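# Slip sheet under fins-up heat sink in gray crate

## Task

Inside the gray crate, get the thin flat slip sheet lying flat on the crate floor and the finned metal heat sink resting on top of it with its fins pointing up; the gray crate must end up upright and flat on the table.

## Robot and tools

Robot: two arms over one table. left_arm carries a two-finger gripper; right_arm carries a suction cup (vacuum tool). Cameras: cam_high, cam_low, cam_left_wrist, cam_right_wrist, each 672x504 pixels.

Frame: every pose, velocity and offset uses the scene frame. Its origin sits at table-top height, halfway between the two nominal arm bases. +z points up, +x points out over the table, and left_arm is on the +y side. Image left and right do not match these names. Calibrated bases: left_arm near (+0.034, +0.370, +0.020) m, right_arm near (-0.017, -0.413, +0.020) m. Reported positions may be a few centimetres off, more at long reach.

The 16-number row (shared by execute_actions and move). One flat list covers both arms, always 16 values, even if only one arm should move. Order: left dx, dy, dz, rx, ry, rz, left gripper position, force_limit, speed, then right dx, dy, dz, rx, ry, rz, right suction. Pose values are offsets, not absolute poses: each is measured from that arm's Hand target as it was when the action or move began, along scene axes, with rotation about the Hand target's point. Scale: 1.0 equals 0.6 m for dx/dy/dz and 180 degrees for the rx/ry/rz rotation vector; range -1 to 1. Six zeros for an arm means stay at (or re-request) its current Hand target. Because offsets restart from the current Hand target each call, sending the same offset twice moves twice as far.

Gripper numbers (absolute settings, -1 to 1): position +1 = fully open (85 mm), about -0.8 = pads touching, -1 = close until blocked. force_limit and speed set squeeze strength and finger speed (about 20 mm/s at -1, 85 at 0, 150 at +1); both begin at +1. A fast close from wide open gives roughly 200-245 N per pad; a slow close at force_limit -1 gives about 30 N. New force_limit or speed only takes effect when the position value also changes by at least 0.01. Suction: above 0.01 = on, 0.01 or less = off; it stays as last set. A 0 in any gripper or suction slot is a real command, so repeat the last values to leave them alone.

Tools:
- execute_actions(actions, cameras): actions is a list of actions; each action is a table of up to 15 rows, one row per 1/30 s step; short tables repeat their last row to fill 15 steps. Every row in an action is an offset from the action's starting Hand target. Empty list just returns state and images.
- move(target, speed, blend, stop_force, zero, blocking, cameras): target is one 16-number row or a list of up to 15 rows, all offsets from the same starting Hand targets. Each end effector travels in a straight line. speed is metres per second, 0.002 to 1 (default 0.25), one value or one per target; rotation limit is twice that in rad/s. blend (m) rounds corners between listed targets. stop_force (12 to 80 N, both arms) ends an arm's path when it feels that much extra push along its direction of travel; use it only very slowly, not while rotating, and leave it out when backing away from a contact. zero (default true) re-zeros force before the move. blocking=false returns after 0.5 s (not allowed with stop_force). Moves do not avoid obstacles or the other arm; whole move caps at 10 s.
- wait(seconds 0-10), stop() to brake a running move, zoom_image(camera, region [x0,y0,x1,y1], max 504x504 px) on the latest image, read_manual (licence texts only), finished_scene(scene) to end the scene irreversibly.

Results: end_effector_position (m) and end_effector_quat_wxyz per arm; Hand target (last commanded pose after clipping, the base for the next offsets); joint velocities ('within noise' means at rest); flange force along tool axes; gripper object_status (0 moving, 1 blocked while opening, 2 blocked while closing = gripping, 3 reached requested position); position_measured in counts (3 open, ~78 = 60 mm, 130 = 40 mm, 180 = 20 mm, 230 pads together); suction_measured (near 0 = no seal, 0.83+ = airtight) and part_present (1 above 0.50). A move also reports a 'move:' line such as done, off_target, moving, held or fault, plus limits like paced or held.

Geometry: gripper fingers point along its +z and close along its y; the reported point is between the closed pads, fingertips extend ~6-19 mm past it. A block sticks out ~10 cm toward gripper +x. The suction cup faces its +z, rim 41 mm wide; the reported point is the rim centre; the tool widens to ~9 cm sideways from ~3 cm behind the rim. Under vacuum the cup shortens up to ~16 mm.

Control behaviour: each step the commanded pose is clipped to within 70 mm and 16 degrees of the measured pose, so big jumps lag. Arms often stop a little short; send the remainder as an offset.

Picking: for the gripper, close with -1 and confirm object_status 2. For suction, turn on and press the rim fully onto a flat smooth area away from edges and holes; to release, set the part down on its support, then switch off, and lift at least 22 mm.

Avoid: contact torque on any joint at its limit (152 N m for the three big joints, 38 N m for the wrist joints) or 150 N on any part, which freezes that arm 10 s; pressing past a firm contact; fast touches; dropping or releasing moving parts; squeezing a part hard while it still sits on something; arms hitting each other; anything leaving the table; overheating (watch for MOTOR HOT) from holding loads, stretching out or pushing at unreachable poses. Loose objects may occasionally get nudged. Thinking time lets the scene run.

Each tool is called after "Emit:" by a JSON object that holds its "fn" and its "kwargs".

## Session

Emit:
{"fn": "execute_actions", "kwargs": {"actions": []}}

Emit:
{"fn": "zoom_image", "kwargs": {"camera": "cam_high", "region": [140, 180, 392, 306]}}

Emit:
{"fn": "zoom_image", "kwargs": {"camera": "cam_high", "region": [350, 180, 602, 306]}}

Scene clock: 0.00 s.
left_arm: end_effector_position=(+0.5594, +0.6087, +0.3252) position_measured=3 object_status=3 end_effector_quat_wxyz=(+0.032, +0.113, +0.993, -0.019) | right_arm: end_effector_position=(+0.5379, +0.0745, +0.3645) suction_measured=0.01 part_present=0 end_effector_quat_wxyz=(-0.556, +0.633, -0.440, -0.310)
Joint positions: left_arm=[0.679 0.306 0.379 0.073 -1.627 -0.915] | right_arm=[0.408 0.364 -0.308 1.405 1.064 -0.449]
Joint velocities: within noise
Flange force (N): no reading
Hand target: left_arm +0.5594, +0.6087, +0.3252; +0.032, +0.113, +0.993, -0.019 | right_arm +0.5379, +0.0745, +0.3645; -0.556, +0.633, -0.440, -0.310

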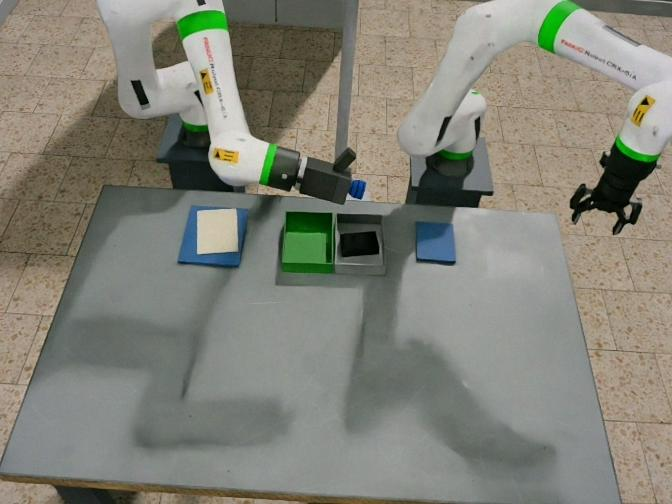

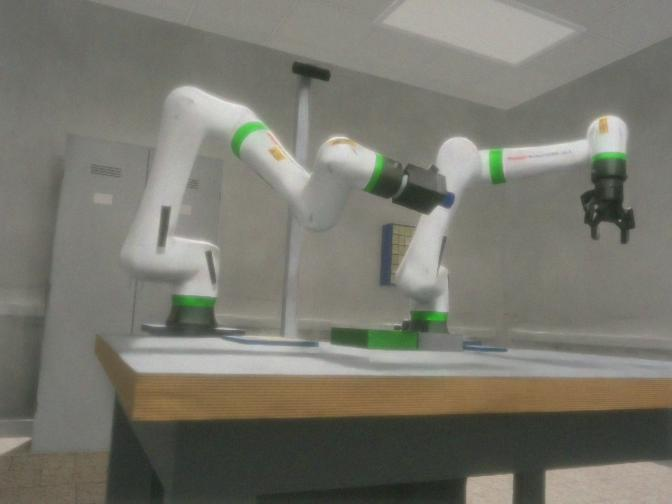

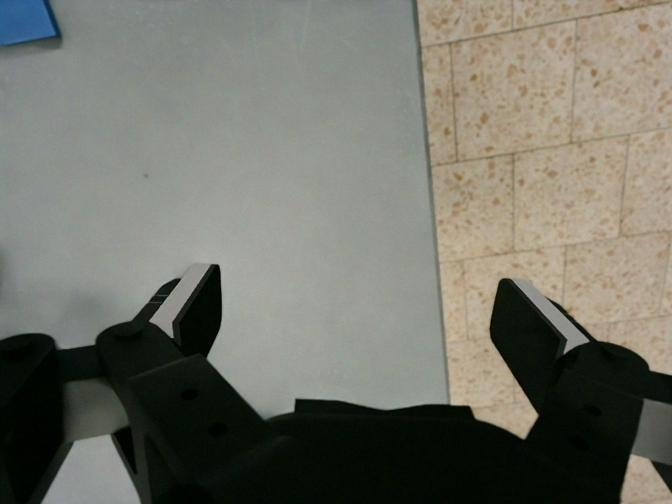

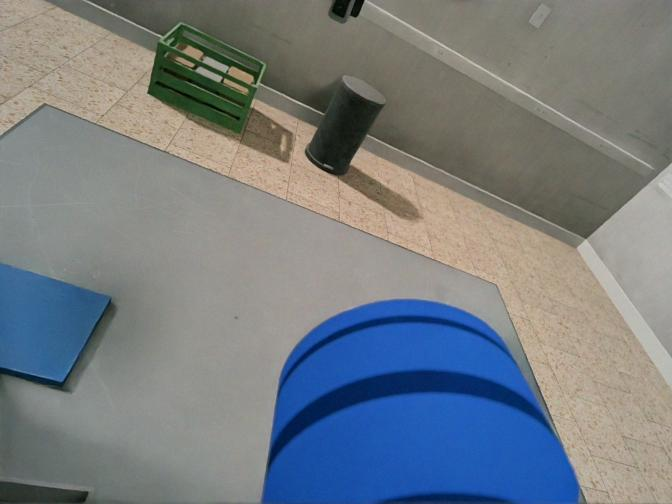

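Scaled by 2.000 from the camera's 672x504 image, which has a finer 960x720 frame.

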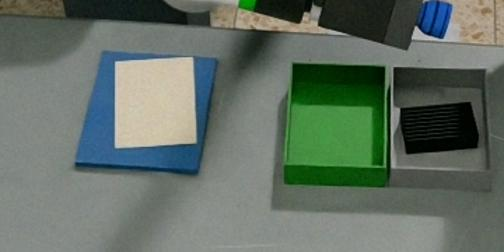

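Scaled by 2.000 from the camera's 672x504 image, which has a finer 960x720 frame.

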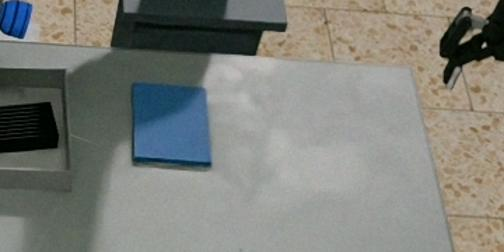

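Emit:
{"fn": "zoom_image", "kwargs": {"camera": "cam_high", "region": [325, 200, 400, 275]}}

Emit:
{"fn": "zoom_image", "kwargs": {"camera": "cam_high", "region": [170, 195, 250, 275]}}

Scaled by 6.720 from the camera's 672x504 image, which has a finer 960x720 frame.

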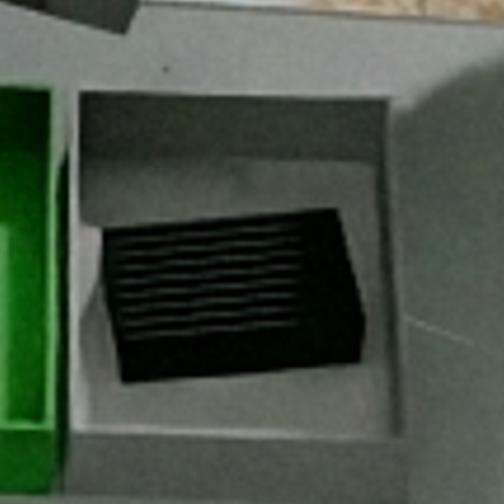

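Scaled by 6.300 from the camera's 672x504 image, which has a finer 960x720 frame.

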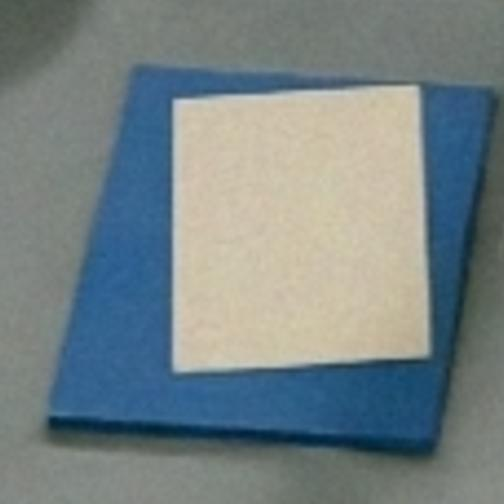

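Emit:
{"fn": "move", "kwargs": {"target": [[-0.0401,-0.1302,-0.0188,0.0035,0.0012,-0.0559,1,-0.7,-0.6,0.1633,-0.0925,-0.1208,-0.0920,-0.0133,-0.1148,0],[-0.0936,-0.3037,-0.0439,0.0083,0.0028,-0.1304,1,-0.7,-0.6,0.2825,-0.2608,-0.1975,-0.1812,-0.0262,-0.2260,0],[-0.1604,-0.5207,-0.0752,0.0142,0.0049,-0.2236,1,-0.7,-0.6,0.335,-0.4725,-0.2158,-0.2705,-0.0391,-0.3374,0],[-0.2138,-0.6942,-0.1002,0.0189,0.0065,-0.2981,1,-0.7,-0.6,0.3125,-0.6858,-0.1725,-0.3597,-0.0520,-0.4486,0],[-0.2673,-0.8678,-0.1253,0.0236,0.0081,-0.3726,1,-0.7,-0.6,-0.185,-0.6358,-0.2408,-0.245,0.4395,-0.5005,0]], "speed": 0.35, "blend": [0.03,0.03,0.03,0.04,0]}}

Scene clock: 168.47 s.
left_arm: end_effector_position=(+0.3990, +0.0880, +0.2500) position_measured=3 object_status=3 end_effector_quat_wxyz=(+0.000, +0.643, +0.766, +0.000) | right_arm: end_effector_position=(+0.4269, -0.3070, +0.2201) suction_measured=0.01 part_present=0 end_effector_quat_wxyz=(+0.000, +0.000, +1.000, +0.000)
Joint positions: left_arm=[-0.385 0.039 -0.083 0.001 -1.448 -1.027] | right_arm=[0.531 0.045 -0.188 0 -1.336 -0.524]
Joint velocities: within noise
Flange force (N): left_arm=[5.8 -0.6 0.3] | right_arm=[-1.7 2.3 -3.6]
Hand target: left_arm +0.3990, +0.0880, +0.2500; +0.000, +0.643, +0.766, +0.000 | right_arm +0.4269, -0.3070, +0.2201; +0.000, +0.000, +1.000, +0.000
Off the commanded pose: left_arm 0.000 m, 0 deg | right_arm 0.000 m, 0 deg.
move: done

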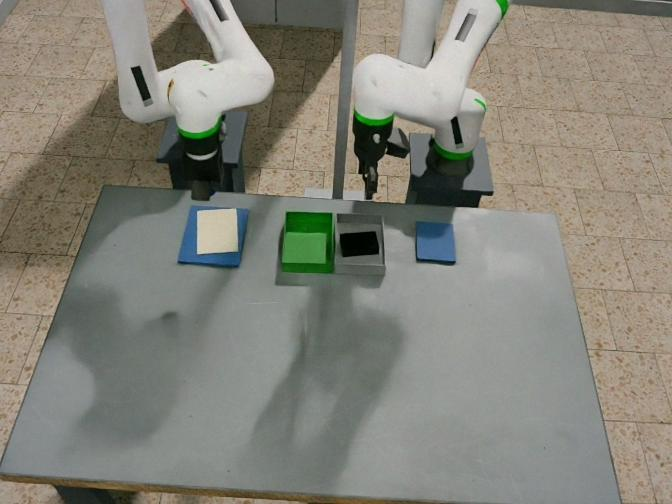

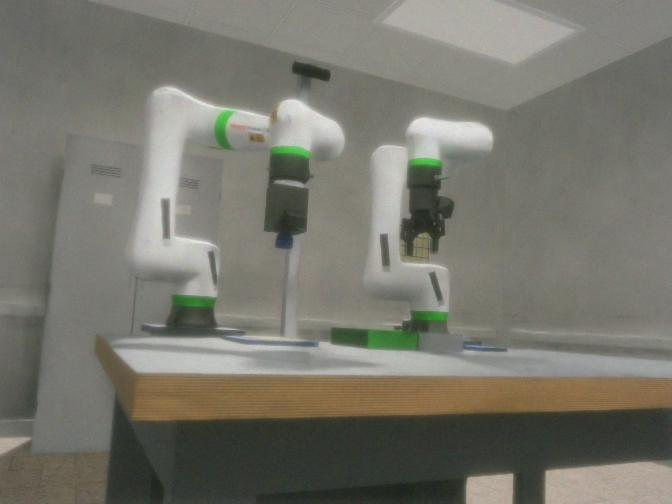

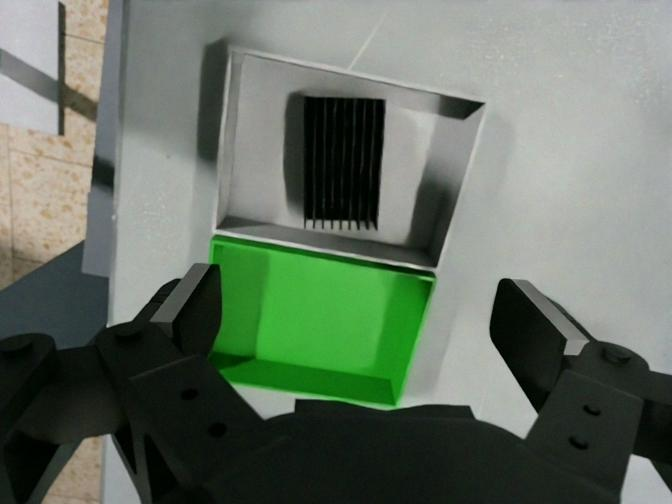

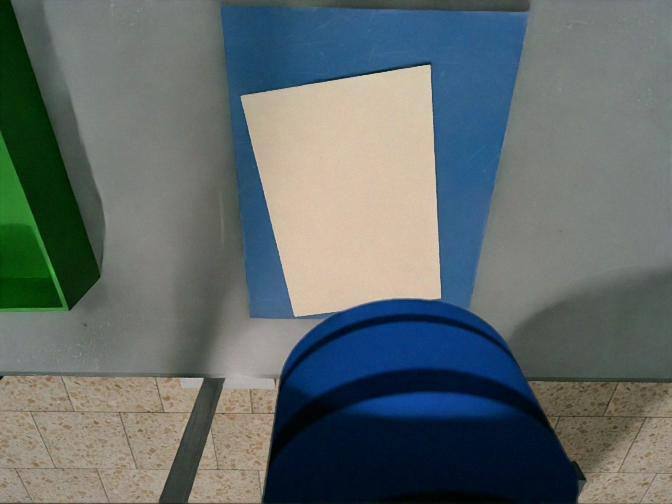

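Emit:
{"fn": "zoom_image", "kwargs": {"camera": "cam_left_wrist", "region": [195, 30, 505, 290]}}

Scaled by 1.626 from the camera's 672x504 image, which has a finer 960x720 frame.

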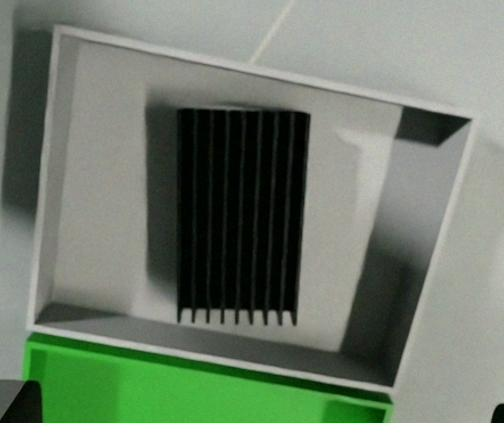

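Emit:
{"fn": "move", "kwargs": {"target": [[-0.003,0.0022,-0.25,0,0,0.0078,1,-0.7,-0.6,-0.147,-0.009,-0.3002,0,0,0.0522,1]], "speed": 0.22, "cameras": ["cam_high","cam_left_wrist","cam_right_wrist"]}}

Emit:
{"fn": "zoom_image", "kwargs": {"camera": "cam_left_wrist", "region": [180, 30, 520, 350]}}

Scene clock: 217.17 s.
left_arm: end_effector_position=(+0.3973, +0.0893, +0.1000) position_measured=3 object_status=3 end_effector_quat_wxyz=(+0.000, +0.634, +0.773, +0.000) | right_arm: end_effector_position=(+0.3387, -0.3124, +0.0400) suction_measured=0.01 part_present=0 end_effector_quat_wxyz=(+0.000, -0.082, +0.997, +0.001)
Joint positions: left_arm=[-0.384 0.144 -0.335 0.001 -1.091 -1.004] | right_arm=[0.643 0.046 -0.662 -0.001 -0.862 -0.472]
Joint velocities: within noise
Flange force (N): left_arm=[5.2 -0.5 -1.1] | right_arm=[-1.9 2.3 -2.0]
Hand target: left_arm +0.3972, +0.0893, +0.1000; +0.000, +0.634, +0.773, +0.000 | right_arm +0.3387, -0.3124, +0.0399; +0.000, -0.082, +0.997, +0.001
Off the commanded pose: left_arm 0.000 m, 0 deg | right_arm 0.000 m, 0 deg.
move: done
Images, in order (width x height): cam_high 672x504, cam_left_wrist 672x504, cam_right_wrist 672x504.

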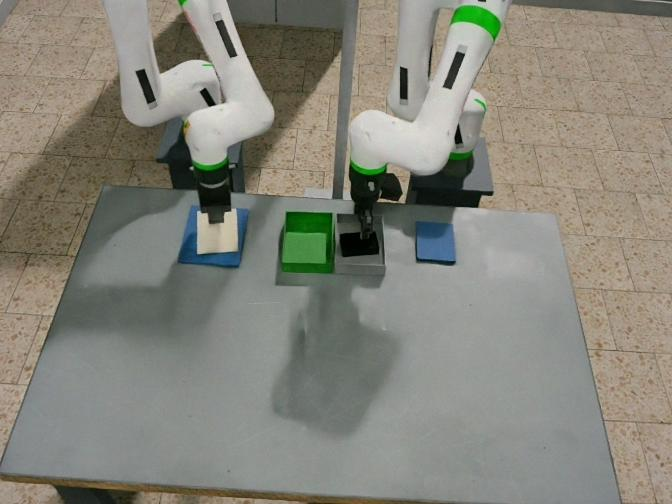

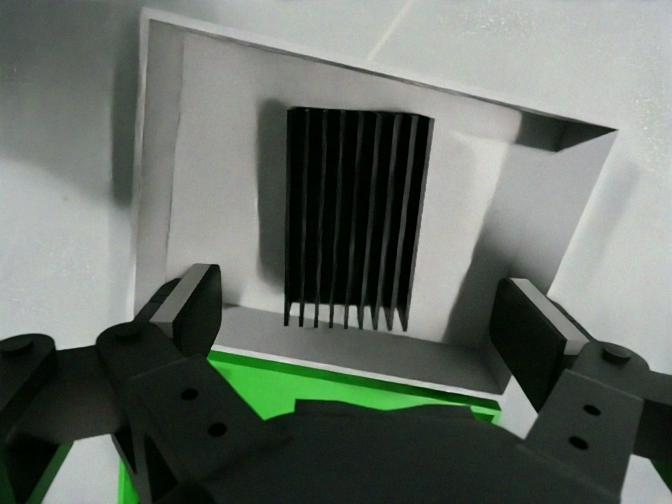

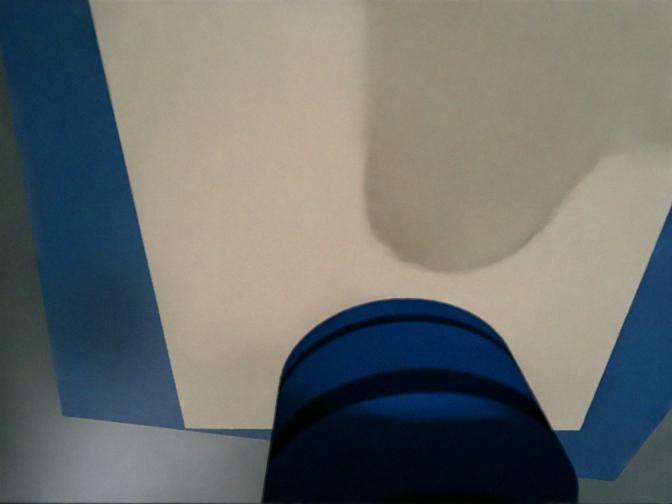

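Scaled by 1.482 from the camera's 672x504 image, which has a finer 960x720 frame.

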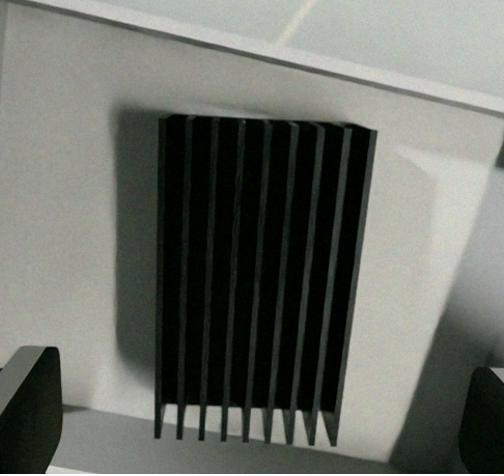

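Emit:
{"fn": "move", "kwargs": {"target": [[0,0,-0.1167,0,0,-0.0044,1,-0.7,-0.6,0,0,-0.05,0,0,0,1],[0,0,-0.1342,0,0,-0.0044,1,-0.7,-0.6,0,0,-0.0733,0,0,0,1]], "speed": [0.1,0.025], "blend": [0.003,0], "cameras": ["cam_left_wrist"]}}

Emit:
{"fn": "execute_actions", "kwargs": {"actions": [[[0,0,0,0,0,0,-1,-0.7,-1,0,0,0,0,0,0,1]],[[0,0,0,0,0,0,-1,-0.7,-1,0,0,0,0,0,0,1]],[[0,0,0,0,0,0,-1,-0.7,-1,0,0,0,0,0,0,1]]], "cameras": ["cam_left_wrist","cam_high"]}}

Scene clock: 236.63 s.
left_arm: end_effector_position=(+0.3972, +0.0893, +0.0195) position_measured=3 object_status=3 end_effector_quat_wxyz=(+0.000, +0.639, +0.769, +0.000) | right_arm: end_effector_position=(+0.3387, -0.3124, -0.0040) suction_measured=1.00 part_present=1 end_effector_quat_wxyz=(+0.000, -0.082, +0.997, +0.001)
Joint positions: left_arm=[-0.384 0.26 -0.417 0.001 -0.893 -1.018] | right_arm=[0.643 0.142 -0.696 -0.001 -0.731 -0.471]
Joint velocities: within noise
Flange force (N): left_arm=[5.9 -1.2 -2.4] | right_arm=[-0.6 3.3 -0.6]
Hand target: left_arm +0.3972, +0.0893, +0.0195; +0.000, +0.639, +0.769, +0.000 | right_arm +0.3387, -0.3124, -0.0040; +0.000, -0.082, +0.997, +0.001
Off the commanded pose: left_arm 0.000 m, 0 deg | right_arm 0.000 m, 0 deg.
move: done
Images, in order (width x height): cam_left_wrist 672x504.

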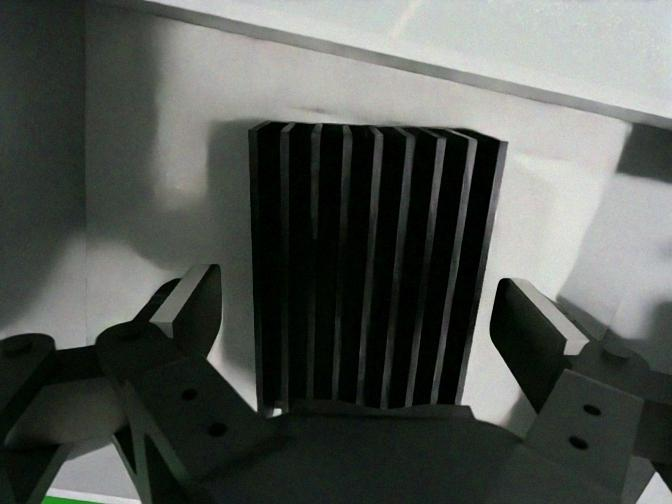

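Scene clock: 238.33 s.
left_arm: end_effector_position=(+0.3972, +0.0893, +0.0195) position_measured=78 object_status=2 end_effector_quat_wxyz=(+0.000, +0.639, +0.769, +0.000) | right_arm: end_effector_position=(+0.3387, -0.3124, -0.0040) suction_measured=1.00 part_present=1 end_effector_quat_wxyz=(+0.000, -0.082, +0.997, +0.001)
Joint positions: left_arm=[-0.384 0.26 -0.417 0.001 -0.893 -1.018] | right_arm=[0.643 0.142 -0.696 -0.001 -0.731 -0.471]
Joint velocities: within noise
Flange force (N): left_arm=[7.3 -1.0 -14.3] | right_arm=[-1.3 2.9 -1.4]
Flange force at the end of the 1st action (N): left_arm=[5.4 -0.6 -2.1] | right_arm=[-0.6 3.2 -1.6]
Flange force at the end of the 2nd action (N): left_arm=[5.6 -0.5 -2.0] | right_arm=[-0.7 2.8 -0.6]
Hand target: left_arm +0.3972, +0.0893, +0.0195; +0.000, +0.639, +0.769, +0.000 | right_arm +0.3387, -0.3124, -0.0040; +0.000, -0.082, +0.997, +0.001
Off the commanded pose: left_arm 0.000 m, 0 deg | right_arm 0.000 m, 0 deg.
Images, in order (width x height): cam_high 672x504, cam_left_wrist 672x504.

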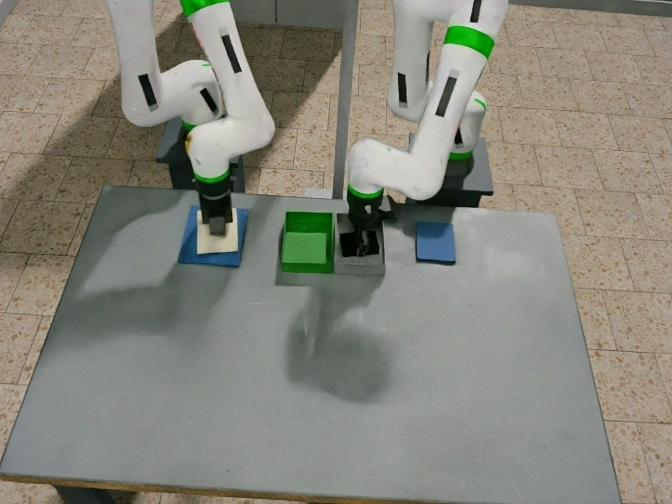

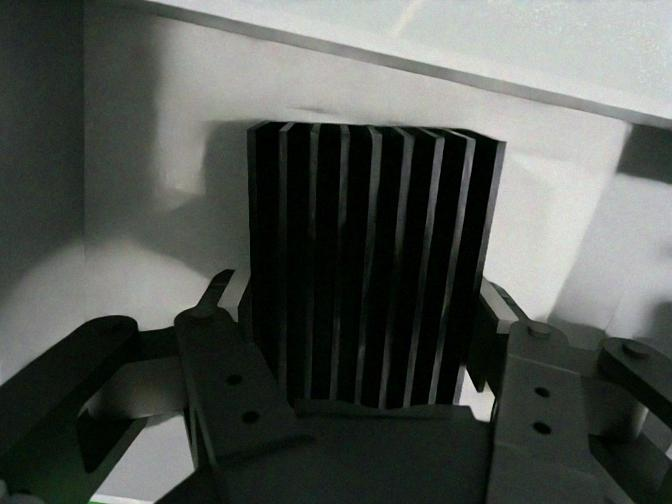

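Emit:
{"fn": "move", "kwargs": {"target": [[0,0,0.05,0,0,0,-1,-0.7,-1,0,0,0.05,0,0,0,1],[0,0,0.2,0,0,0,-1,-0.7,-1,0,0,0.2333,0,0,0,1],[0.005,0.4178,0.2175,0,0,0,-1,-0.7,-1,0.0468,0.6565,0.1733,0,0,-0.0417,1]], "speed": [0.06,0.2,0.26], "blend": [0.01,0.04,0], "cameras": ["cam_high","cam_right_wrist"]}}

Emit:
{"fn": "zoom_image", "kwargs": {"camera": "cam_high", "region": [310, 180, 410, 280]}}

Scene clock: 258.40 s.
left_arm: end_effector_position=(+0.4002, +0.3400, +0.1500) position_measured=78 object_status=2 end_effector_quat_wxyz=(+0.000, +0.639, +0.769, +0.000) | right_arm: end_effector_position=(+0.3668, +0.0815, +0.1000) suction_measured=1.00 part_present=1 end_effector_quat_wxyz=(+0.000, -0.016, +1.000, +0.001)
Joint positions: left_arm=[0.266 -0.145 -0.498 0.001 -1.219 -1.667] | right_arm=[1.128 0.546 0.164 0 -1.187 -1.088]
Joint velocities: within noise
Flange force (N): left_arm=[4.9 -4.4 1.4] | right_arm=[-1.5 4.4 -2.1]
Hand target: left_arm +0.4002, +0.3400, +0.1500; +0.000, +0.639, +0.769, +0.000 | right_arm +0.3668, +0.0815, +0.0999; +0.000, -0.016, +1.000, +0.000
Off the commanded pose: left_arm 0.000 m, 0 deg | right_arm 0.000 m, 0 deg.
move: done
Images, in order (width x height): cam_high 672x504, cam_right_wrist 672x504.

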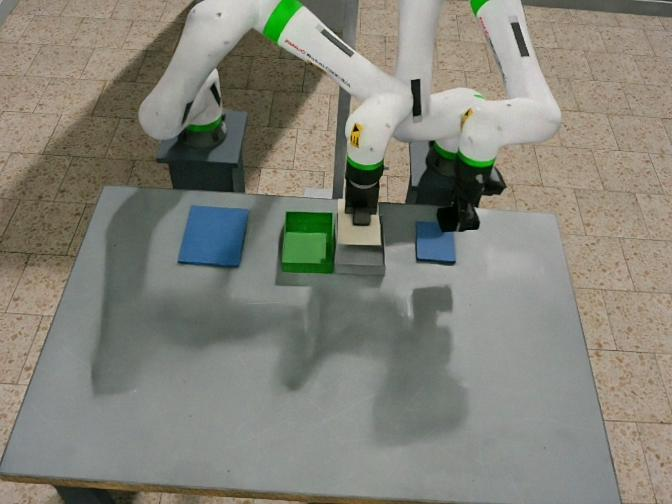

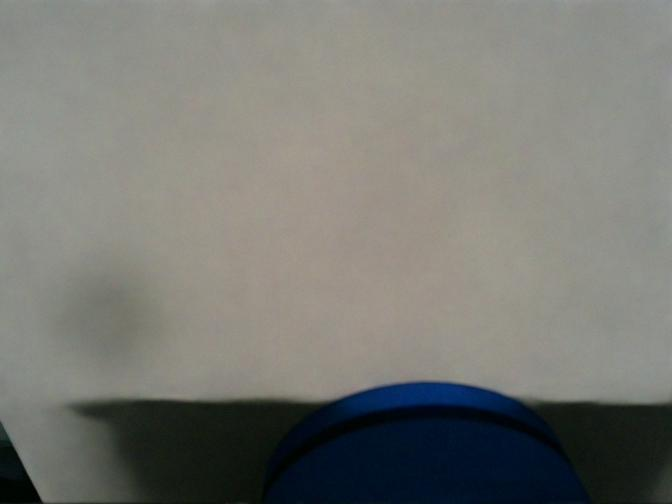

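Scaled by 5.040 from the camera's 672x504 image, which has a finer 960x720 frame.

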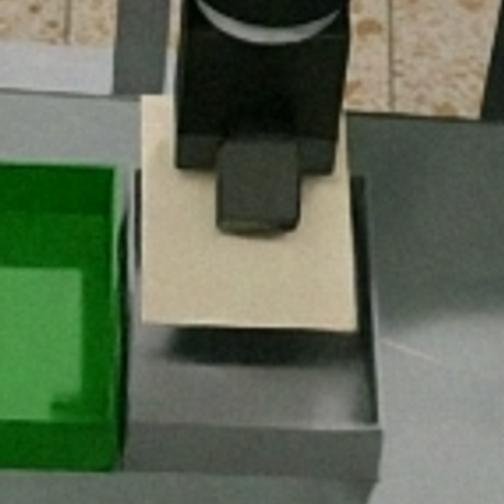

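Emit:
{"fn": "move", "kwargs": {"target": [[0,0,0,0,0,0,-1,-0.7,-1,0,0,-0.0917,0,0,0,1]], "speed": 0.12, "cameras": ["cam_high"]}}

Emit:
{"fn": "zoom_image", "kwargs": {"camera": "cam_high", "region": [325, 205, 395, 275]}}

Scene clock: 264.13 s.
left_arm: end_effector_position=(+0.4002, +0.3400, +0.1500) position_measured=78 object_status=2 end_effector_quat_wxyz=(+0.000, +0.639, +0.769, +0.000) | right_arm: end_effector_position=(+0.3668, +0.0815, +0.0449) suction_measured=1.00 part_present=1 end_effector_quat_wxyz=(+0.000, -0.016, +1.000, +0.001)
Joint positions: left_arm=[0.266 -0.145 -0.498 0.001 -1.219 -1.667] | right_arm=[1.128 0.603 0.113 0 -1.079 -1.088]
Joint velocities: within noise
Flange force (N): left_arm=[5.3 -5.2 1.0] | right_arm=[-0.5 3.2 -1.5]
Hand target: left_arm +0.4002, +0.3400, +0.1500; +0.000, +0.639, +0.769, +0.000 | right_arm +0.3668, +0.0815, +0.0449; +0.000, -0.016, +1.000, +0.000
Off the commanded pose: left_arm 0.000 m, 0 deg | right_arm 0.000 m, 0 deg.
move: done
Images, in order (width x height): cam_high 672x504.

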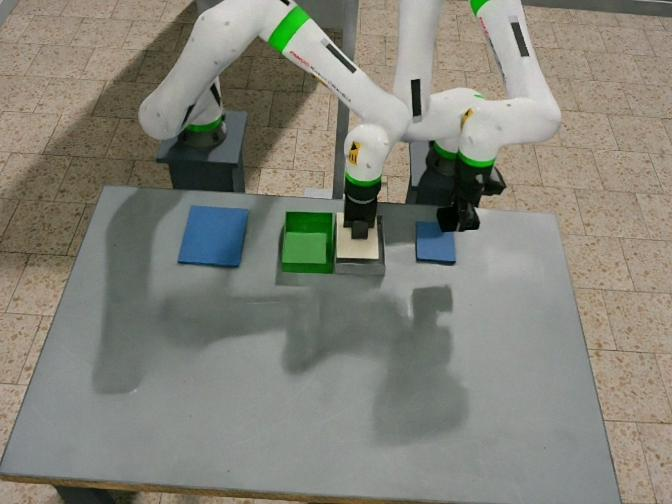

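Scaled by 7.200 from the camera's 672x504 image, which has a finer 960x720 frame.

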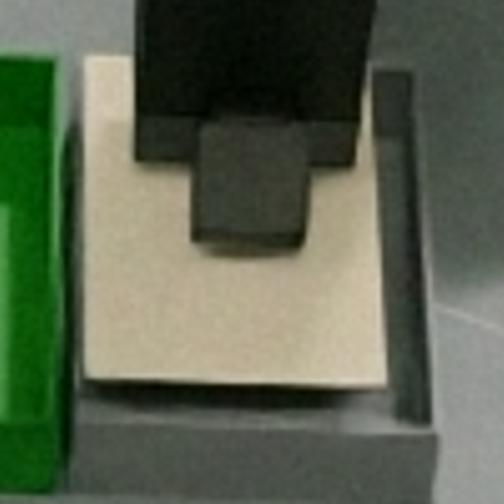

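Emit:
{"fn": "zoom_image", "kwargs": {"camera": "cam_high", "region": [330, 240, 390, 270]}}

Emit:
{"fn": "zoom_image", "kwargs": {"camera": "cam_high", "region": [330, 205, 390, 235]}}

Scaled by 8.400 from the camera's 672x504 image, which has a finer 960x720 frame.

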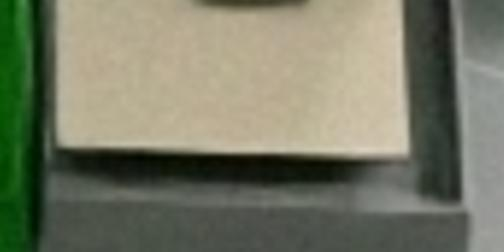

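Scaled by 8.400 from the camera's 672x504 image, which has a finer 960x720 frame.

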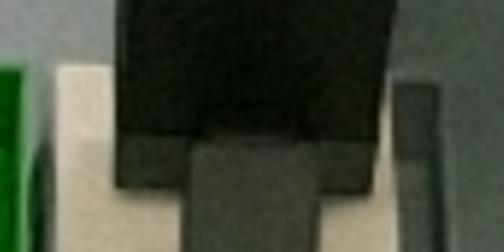

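Emit:
{"fn": "move", "kwargs": {"target": [[0,0,0,0,0,0,-1,-0.7,-1,-0.005,0.0113,-0.0025,0,0,0.0033,1],[0,0,0,0,0,0,-1,-0.7,-1,-0.005,0.0113,-0.0248,0,0,0.0033,1]], "speed": 0.05, "cameras": ["cam_high"]}}

Emit:
{"fn": "zoom_image", "kwargs": {"camera": "cam_high", "region": [330, 240, 390, 270]}}

Emit:
{"fn": "zoom_image", "kwargs": {"camera": "cam_high", "region": [330, 205, 390, 235]}}

Scene clock: 293.27 s.
left_arm: end_effector_position=(+0.4002, +0.3400, +0.1500) position_measured=78 object_status=2 end_effector_quat_wxyz=(+0.000, +0.639, +0.769, +0.000) | right_arm: end_effector_position=(+0.3638, +0.0883, +0.0301) suction_measured=1.00 part_present=1 end_effector_quat_wxyz=(+0.000, -0.022, +1.000, +0.000)
Joint positions: left_arm=[0.266 -0.145 -0.498 0.001 -1.219 -1.667] | right_arm=[1.137 0.629 0.115 0 -1.055 -1.087]
Joint velocities: within noise
Flange force (N): left_arm=[5.5 -4.9 1.1] | right_arm=[-1.4 3.4 -1.9]
Hand target: left_arm +0.4002, +0.3400, +0.1500; +0.000, +0.639, +0.769, +0.000 | right_arm +0.3638, +0.0883, +0.0300; +0.000, -0.022, +1.000, +0.000
Off the commanded pose: left_arm 0.000 m, 0 deg | right_arm 0.000 m, 0 deg.
move: done
Images, in order (width x height): cam_high 672x504.

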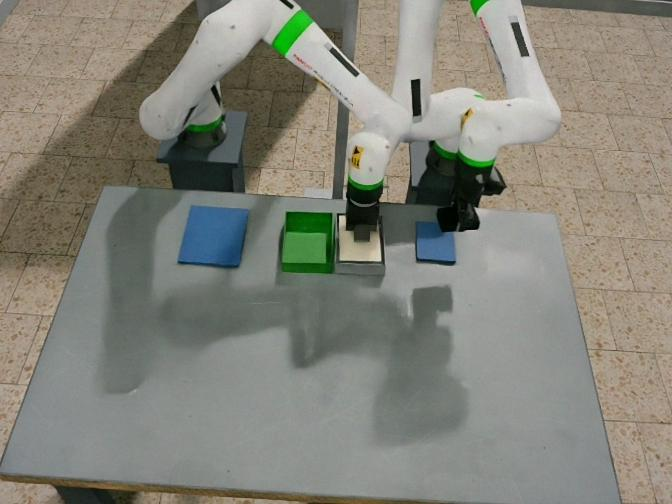

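Scaled by 8.400 from the camera's 672x504 image, which has a finer 960x720 frame.

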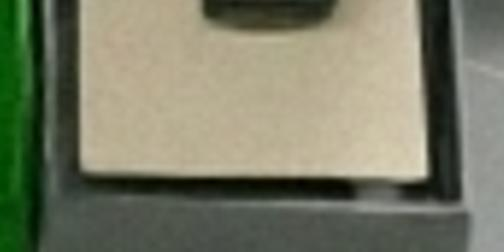

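Scaled by 8.400 from the camera's 672x504 image, which has a finer 960x720 frame.

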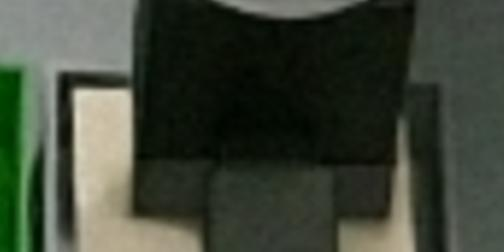

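Emit:
{"fn": "move", "kwargs": {"target": [[0,0,0,0,0,0,-1,-0.7,-1,0,0.0033,0,0,0,-0.0067,1],[0,0,0,0,0,0,-1,-0.7,-1,0,0.0033,-0.03,0,0,-0.0067,1]], "speed": [0.05,0.05], "cameras": ["cam_high"]}}

Emit:
{"fn": "zoom_image", "kwargs": {"camera": "cam_high", "region": [330, 205, 390, 270]}}

Scene clock: 331.70 s.
left_arm: end_effector_position=(+0.4002, +0.3400, +0.1500) position_measured=78 object_status=2 end_effector_quat_wxyz=(+0.000, +0.639, +0.769, +0.000) | right_arm: end_effector_position=(+0.3638, +0.0903, +0.0121) suction_measured=1.00 part_present=1 end_effector_quat_wxyz=(+0.000, -0.011, +1.000, +0.001)
Joint positions: left_arm=[0.266 -0.145 -0.498 0.001 -1.219 -1.667] | right_arm=[1.139 0.655 0.109 0 -1.024 -1.109]
Joint velocities: within noise
Flange force (N): left_arm=[5.3 -5.2 1.0] | right_arm=[-0.6 2.9 -1.6]
Hand target: left_arm +0.4002, +0.3400, +0.1500; +0.000, +0.639, +0.769, +0.000 | right_arm +0.3638, +0.0903, +0.0120; +0.000, -0.011, +1.000, +0.000
Off the commanded pose: left_arm 0.000 m, 0 deg | right_arm 0.000 m, 0 deg.
move: done
Images, in order (width x height): cam_high 672x504.

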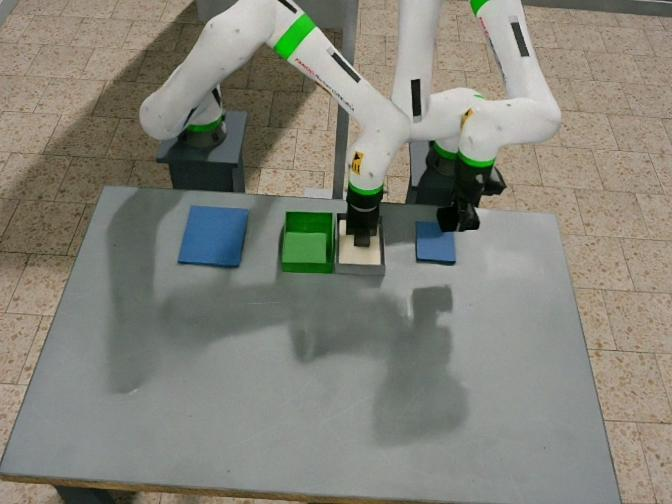

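Scaled by 7.754 from the camera's 672x504 image, which has a finer 960x720 frame.

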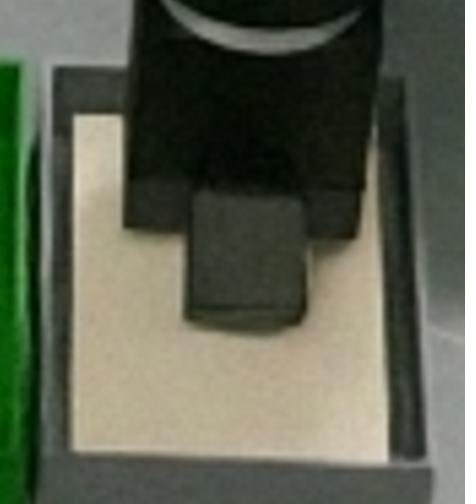

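Emit:
{"fn": "move", "kwargs": {"target": [[0,0,0,0,0,0,-1,-0.7,-1,0,0,-0.035,0,0,0,1],[0,0,0,0,0,0,-1,-0.7,-1,0,0,-0.0413,0,0,0,1]], "speed": [0.03,0.006], "blend": [0.001,0], "stop_force": 12, "cameras": ["cam_high"]}}

Emit:
{"fn": "zoom_image", "kwargs": {"camera": "cam_high", "region": [330, 205, 390, 270]}}

Scene clock: 346.40 s.
left_arm: end_effector_position=(+0.4002, +0.3400, +0.1500) position_measured=78 object_status=2 end_effector_quat_wxyz=(+0.000, +0.639, +0.769, +0.000) | right_arm: end_effector_position=(+0.3638, +0.0903, -0.0120) suction_measured=1.00 part_present=1 end_effector_quat_wxyz=(+0.000, -0.011, +1.000, +0.001)
Joint positions: left_arm=[0.266 -0.145 -0.498 0.001 -1.219 -1.667] | right_arm=[1.139 0.686 0.097 0 -0.98 -1.109]
Joint velocities: within noise
Flange force (N): left_arm=[5.1 -4.0 1.5] | right_arm=[1.2 1.6 -19.3]
Hand target: left_arm +0.4002, +0.3400, +0.1500; +0.000, +0.639, +0.769, +0.000 | right_arm +0.3638, +0.0903, -0.0120; +0.000, -0.011, +1.000, +0.001 (not the last commanded pose)
Off the commanded pose: left_arm 0.000 m, 0 deg | right_arm 0.001 m, 0 deg.
move: contact (right_arm); path passed 1 of 2 targets
Images, in order (width x height): cam_high 672x504.

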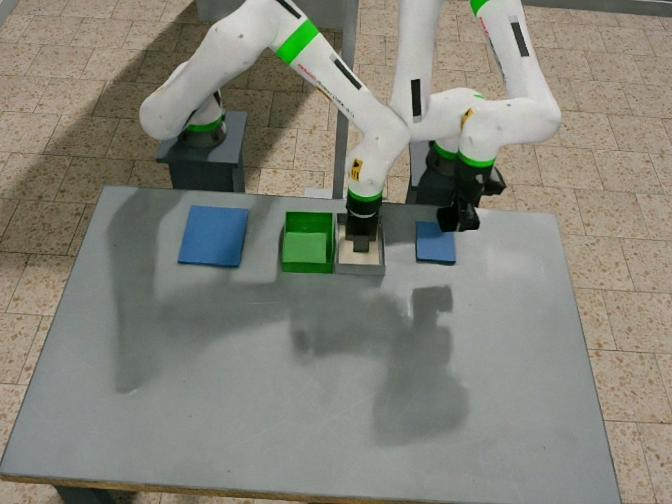

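Scaled by 7.754 from the camera's 672x504 image, which has a finer 960x720 frame.

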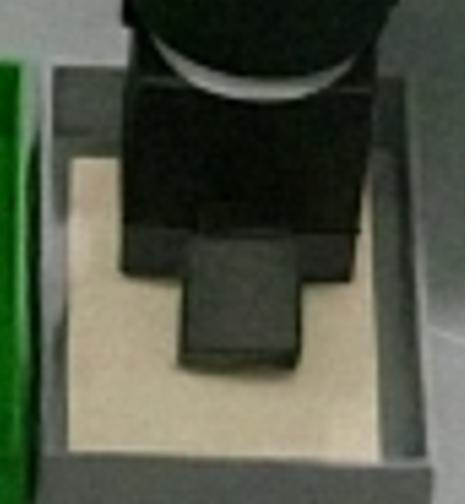

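Emit:
{"fn": "execute_actions", "kwargs": {"actions": [[[0,0,0,0,0,0,-1,-0.7,-1,0,0,0.0067,0,0,0,0]],[[0,0,0,0,0,0,-1,-0.7,-1,0,0,0,0,0,0,0]]], "cameras": []}}

Emit:
{"fn": "move", "kwargs": {"target": [[0,0,0,0,0,0,-1,-0.7,-1,0,0,0.0667,0,0,0,0],[0,0,0,0,0,0,-1,-0.7,-1,0,0,0.2167,0,0,0,0],[-0.0053,-0.42,-0.0333,0,0,-0.0506,-1,-0.7,-1,0,-0.6,0.2833,0,0,0,0]], "speed": [0.06,0.2,0.25], "blend": [0.01,0.03,0], "cameras": ["cam_high","cam_left_wrist"]}}

Emit:
{"fn": "zoom_image", "kwargs": {"camera": "cam_high", "region": [325, 200, 395, 275]}}

Scene clock: 361.80 s.
left_arm: end_effector_position=(+0.4002, +0.3400, +0.1500) position_measured=78 object_status=2 end_effector_quat_wxyz=(+0.000, +0.639, +0.769, +0.000) | right_arm: end_effector_position=(+0.3638, +0.0903, -0.0079) suction_measured=0.01 part_present=0 end_effector_quat_wxyz=(+0.000, -0.011, +1.000, +0.001)
Joint positions: left_arm=[0.266 -0.145 -0.498 0.001 -1.219 -1.667] | right_arm=[1.139 0.681 0.098 0 -0.987 -1.109]
Joint velocities: within noise
Flange force (N): left_arm=[5.3 -4.4 1.3] | right_arm=[0.5 1.4 -14.2]
Flange force at the end of the 1st action (N): left_arm=[5.4 -4.3 1.4] | right_arm=[0.7 2.0 -13.8]
Hand target: left_arm +0.4002, +0.3400, +0.1500; +0.000, +0.639, +0.769, +0.000 | right_arm +0.3638, +0.0903, -0.0079; +0.000, -0.011, +1.000, +0.001
Off the commanded pose: left_arm 0.000 m, 0 deg | right_arm 0.000 m, 0 deg.
No camera images: "cameras" was empty.

Scene clock: 364.80 s.
left_arm: end_effector_position=(+0.3971, +0.0880, +0.1300) position_measured=78 object_status=2 end_effector_quat_wxyz=(+0.000, +0.698, +0.716, +0.000) | right_arm: end_effector_position=(+0.3638, -0.2697, +0.1620) suction_measured=0.01 part_present=0 end_effector_quat_wxyz=(+0.000, -0.011, +1.000, +0.001)
Joint positions: left_arm=[-0.387 0.113 -0.293 0.001 -1.164 -1.173] | right_arm=[0.694 -0.037 -0.412 0 -1.194 -0.664]
Joint velocities: within noise
Flange force (N): left_arm=[6.2 -1.5 1.2] | right_arm=[-1.4 2.5 -2.1]
Hand target: left_arm +0.3971, +0.0880, +0.1300; +0.000, +0.698, +0.716, +0.000 | right_arm +0.3638, -0.2697, +0.1620; +0.000, -0.011, +1.000, +0.001
Off the commanded pose: left_arm 0.000 m, 0 deg | right_arm 0.000 m, 0 deg.
move: done
Images, in order (width x height): cam_high 672x504, cam_left_wrist 672x504.

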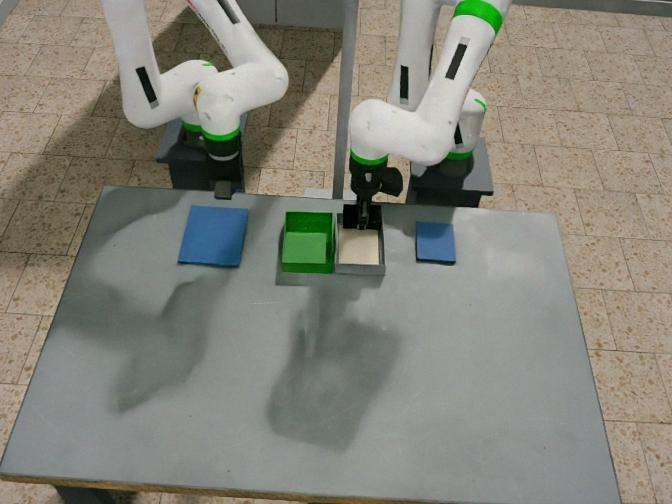

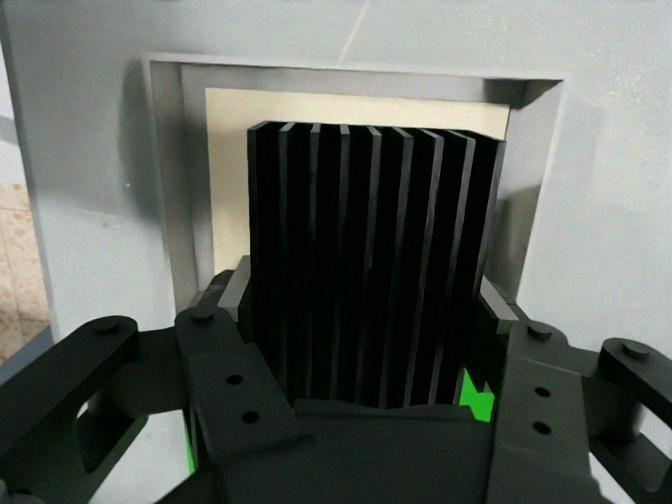

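Scaled by 6.720 from the camera's 672x504 image, which has a finer 960x720 frame.

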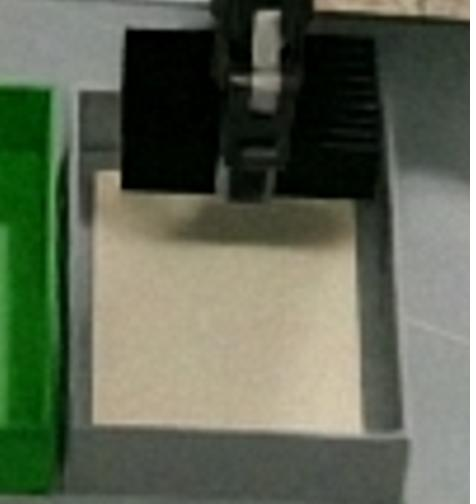

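Emit:
{"fn": "move", "kwargs": {"target": [0,0,-0.1725,0,0,0,-1,-0.7,-1,0,0,0,0,0,0,0], "speed": 0.12, "cameras": []}}

Emit:
{"fn": "move", "kwargs": {"target": [0,0,-0.0117,0,0,0,-1,-0.7,-1,0,0,0,0,0,0,0], "speed": 0.006, "stop_force": 12, "cameras": ["cam_left_wrist"]}}

Scene clock: 377.47 s.
left_arm: end_effector_position=(+0.3971, +0.0880, +0.0265) position_measured=78 object_status=2 end_effector_quat_wxyz=(+0.000, +0.698, +0.716, +0.000) | right_arm: end_effector_position=(+0.3638, -0.2697, +0.1620) suction_measured=0.01 part_present=0 end_effector_quat_wxyz=(+0.000, -0.011, +1.000, +0.001)
Joint positions: left_arm=[-0.387 0.25 -0.41 0.001 -0.911 -1.174] | right_arm=[0.694 -0.037 -0.412 0 -1.194 -0.664]
Joint velocities: within noise
Flange force (N): left_arm=[5.7 -2.1 0.0] | right_arm=[-0.3 2.4 -2.6]
Hand target: left_arm +0.3971, +0.0880, +0.0265; +0.000, +0.698, +0.716, +0.000 | right_arm +0.3638, -0.2697, +0.1620; +0.000, -0.011, +1.000, +0.001
Off the commanded pose: left_arm 0.000 m, 0 deg | right_arm 0.000 m, 0 deg.
move: done
No camera images: "cameras" was empty.

Scene clock: 378.93 s.
left_arm: end_effector_position=(+0.3971, +0.0879, +0.0213) position_measured=78 object_status=2 end_effector_quat_wxyz=(+0.000, +0.698, +0.716, +0.000) | right_arm: end_effector_position=(+0.3638, -0.2697, +0.1620) suction_measured=0.01 part_present=0 end_effector_quat_wxyz=(+0.000, -0.011, +1.000, +0.001)
Joint positions: left_arm=[-0.387 0.259 -0.414 0.001 -0.898 -1.174] | right_arm=[0.694 -0.037 -0.412 0 -1.194 -0.664]
Joint velocities: within noise
Flange force (N): left_arm=[8.3 -3.1 -24.3] | right_arm=[-1.1 3.3 -3.0]
Hand target: left_arm +0.3971, +0.0879, +0.0213; +0.000, +0.698, +0.716, +0.000 (not the last commanded pose) | right_arm +0.3638, -0.2697, +0.1620; +0.000, -0.011, +1.000, +0.001
Off the commanded pose: left_arm 0.002 m, 0 deg | right_arm 0.000 m, 0 deg.
move: contact (left_arm)
Images, in order (width x height): cam_left_wrist 672x504.

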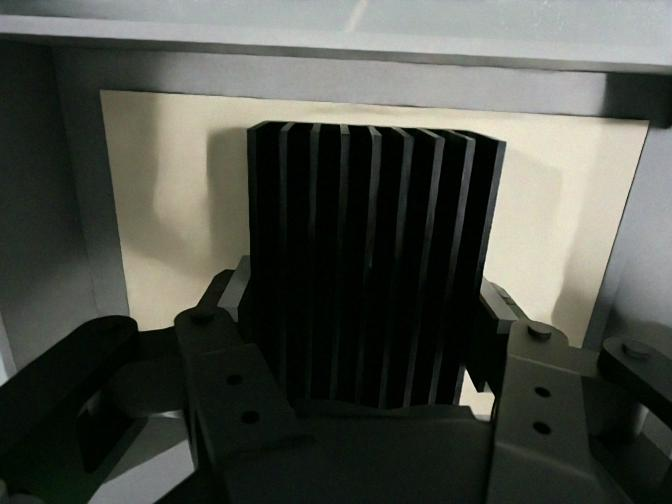

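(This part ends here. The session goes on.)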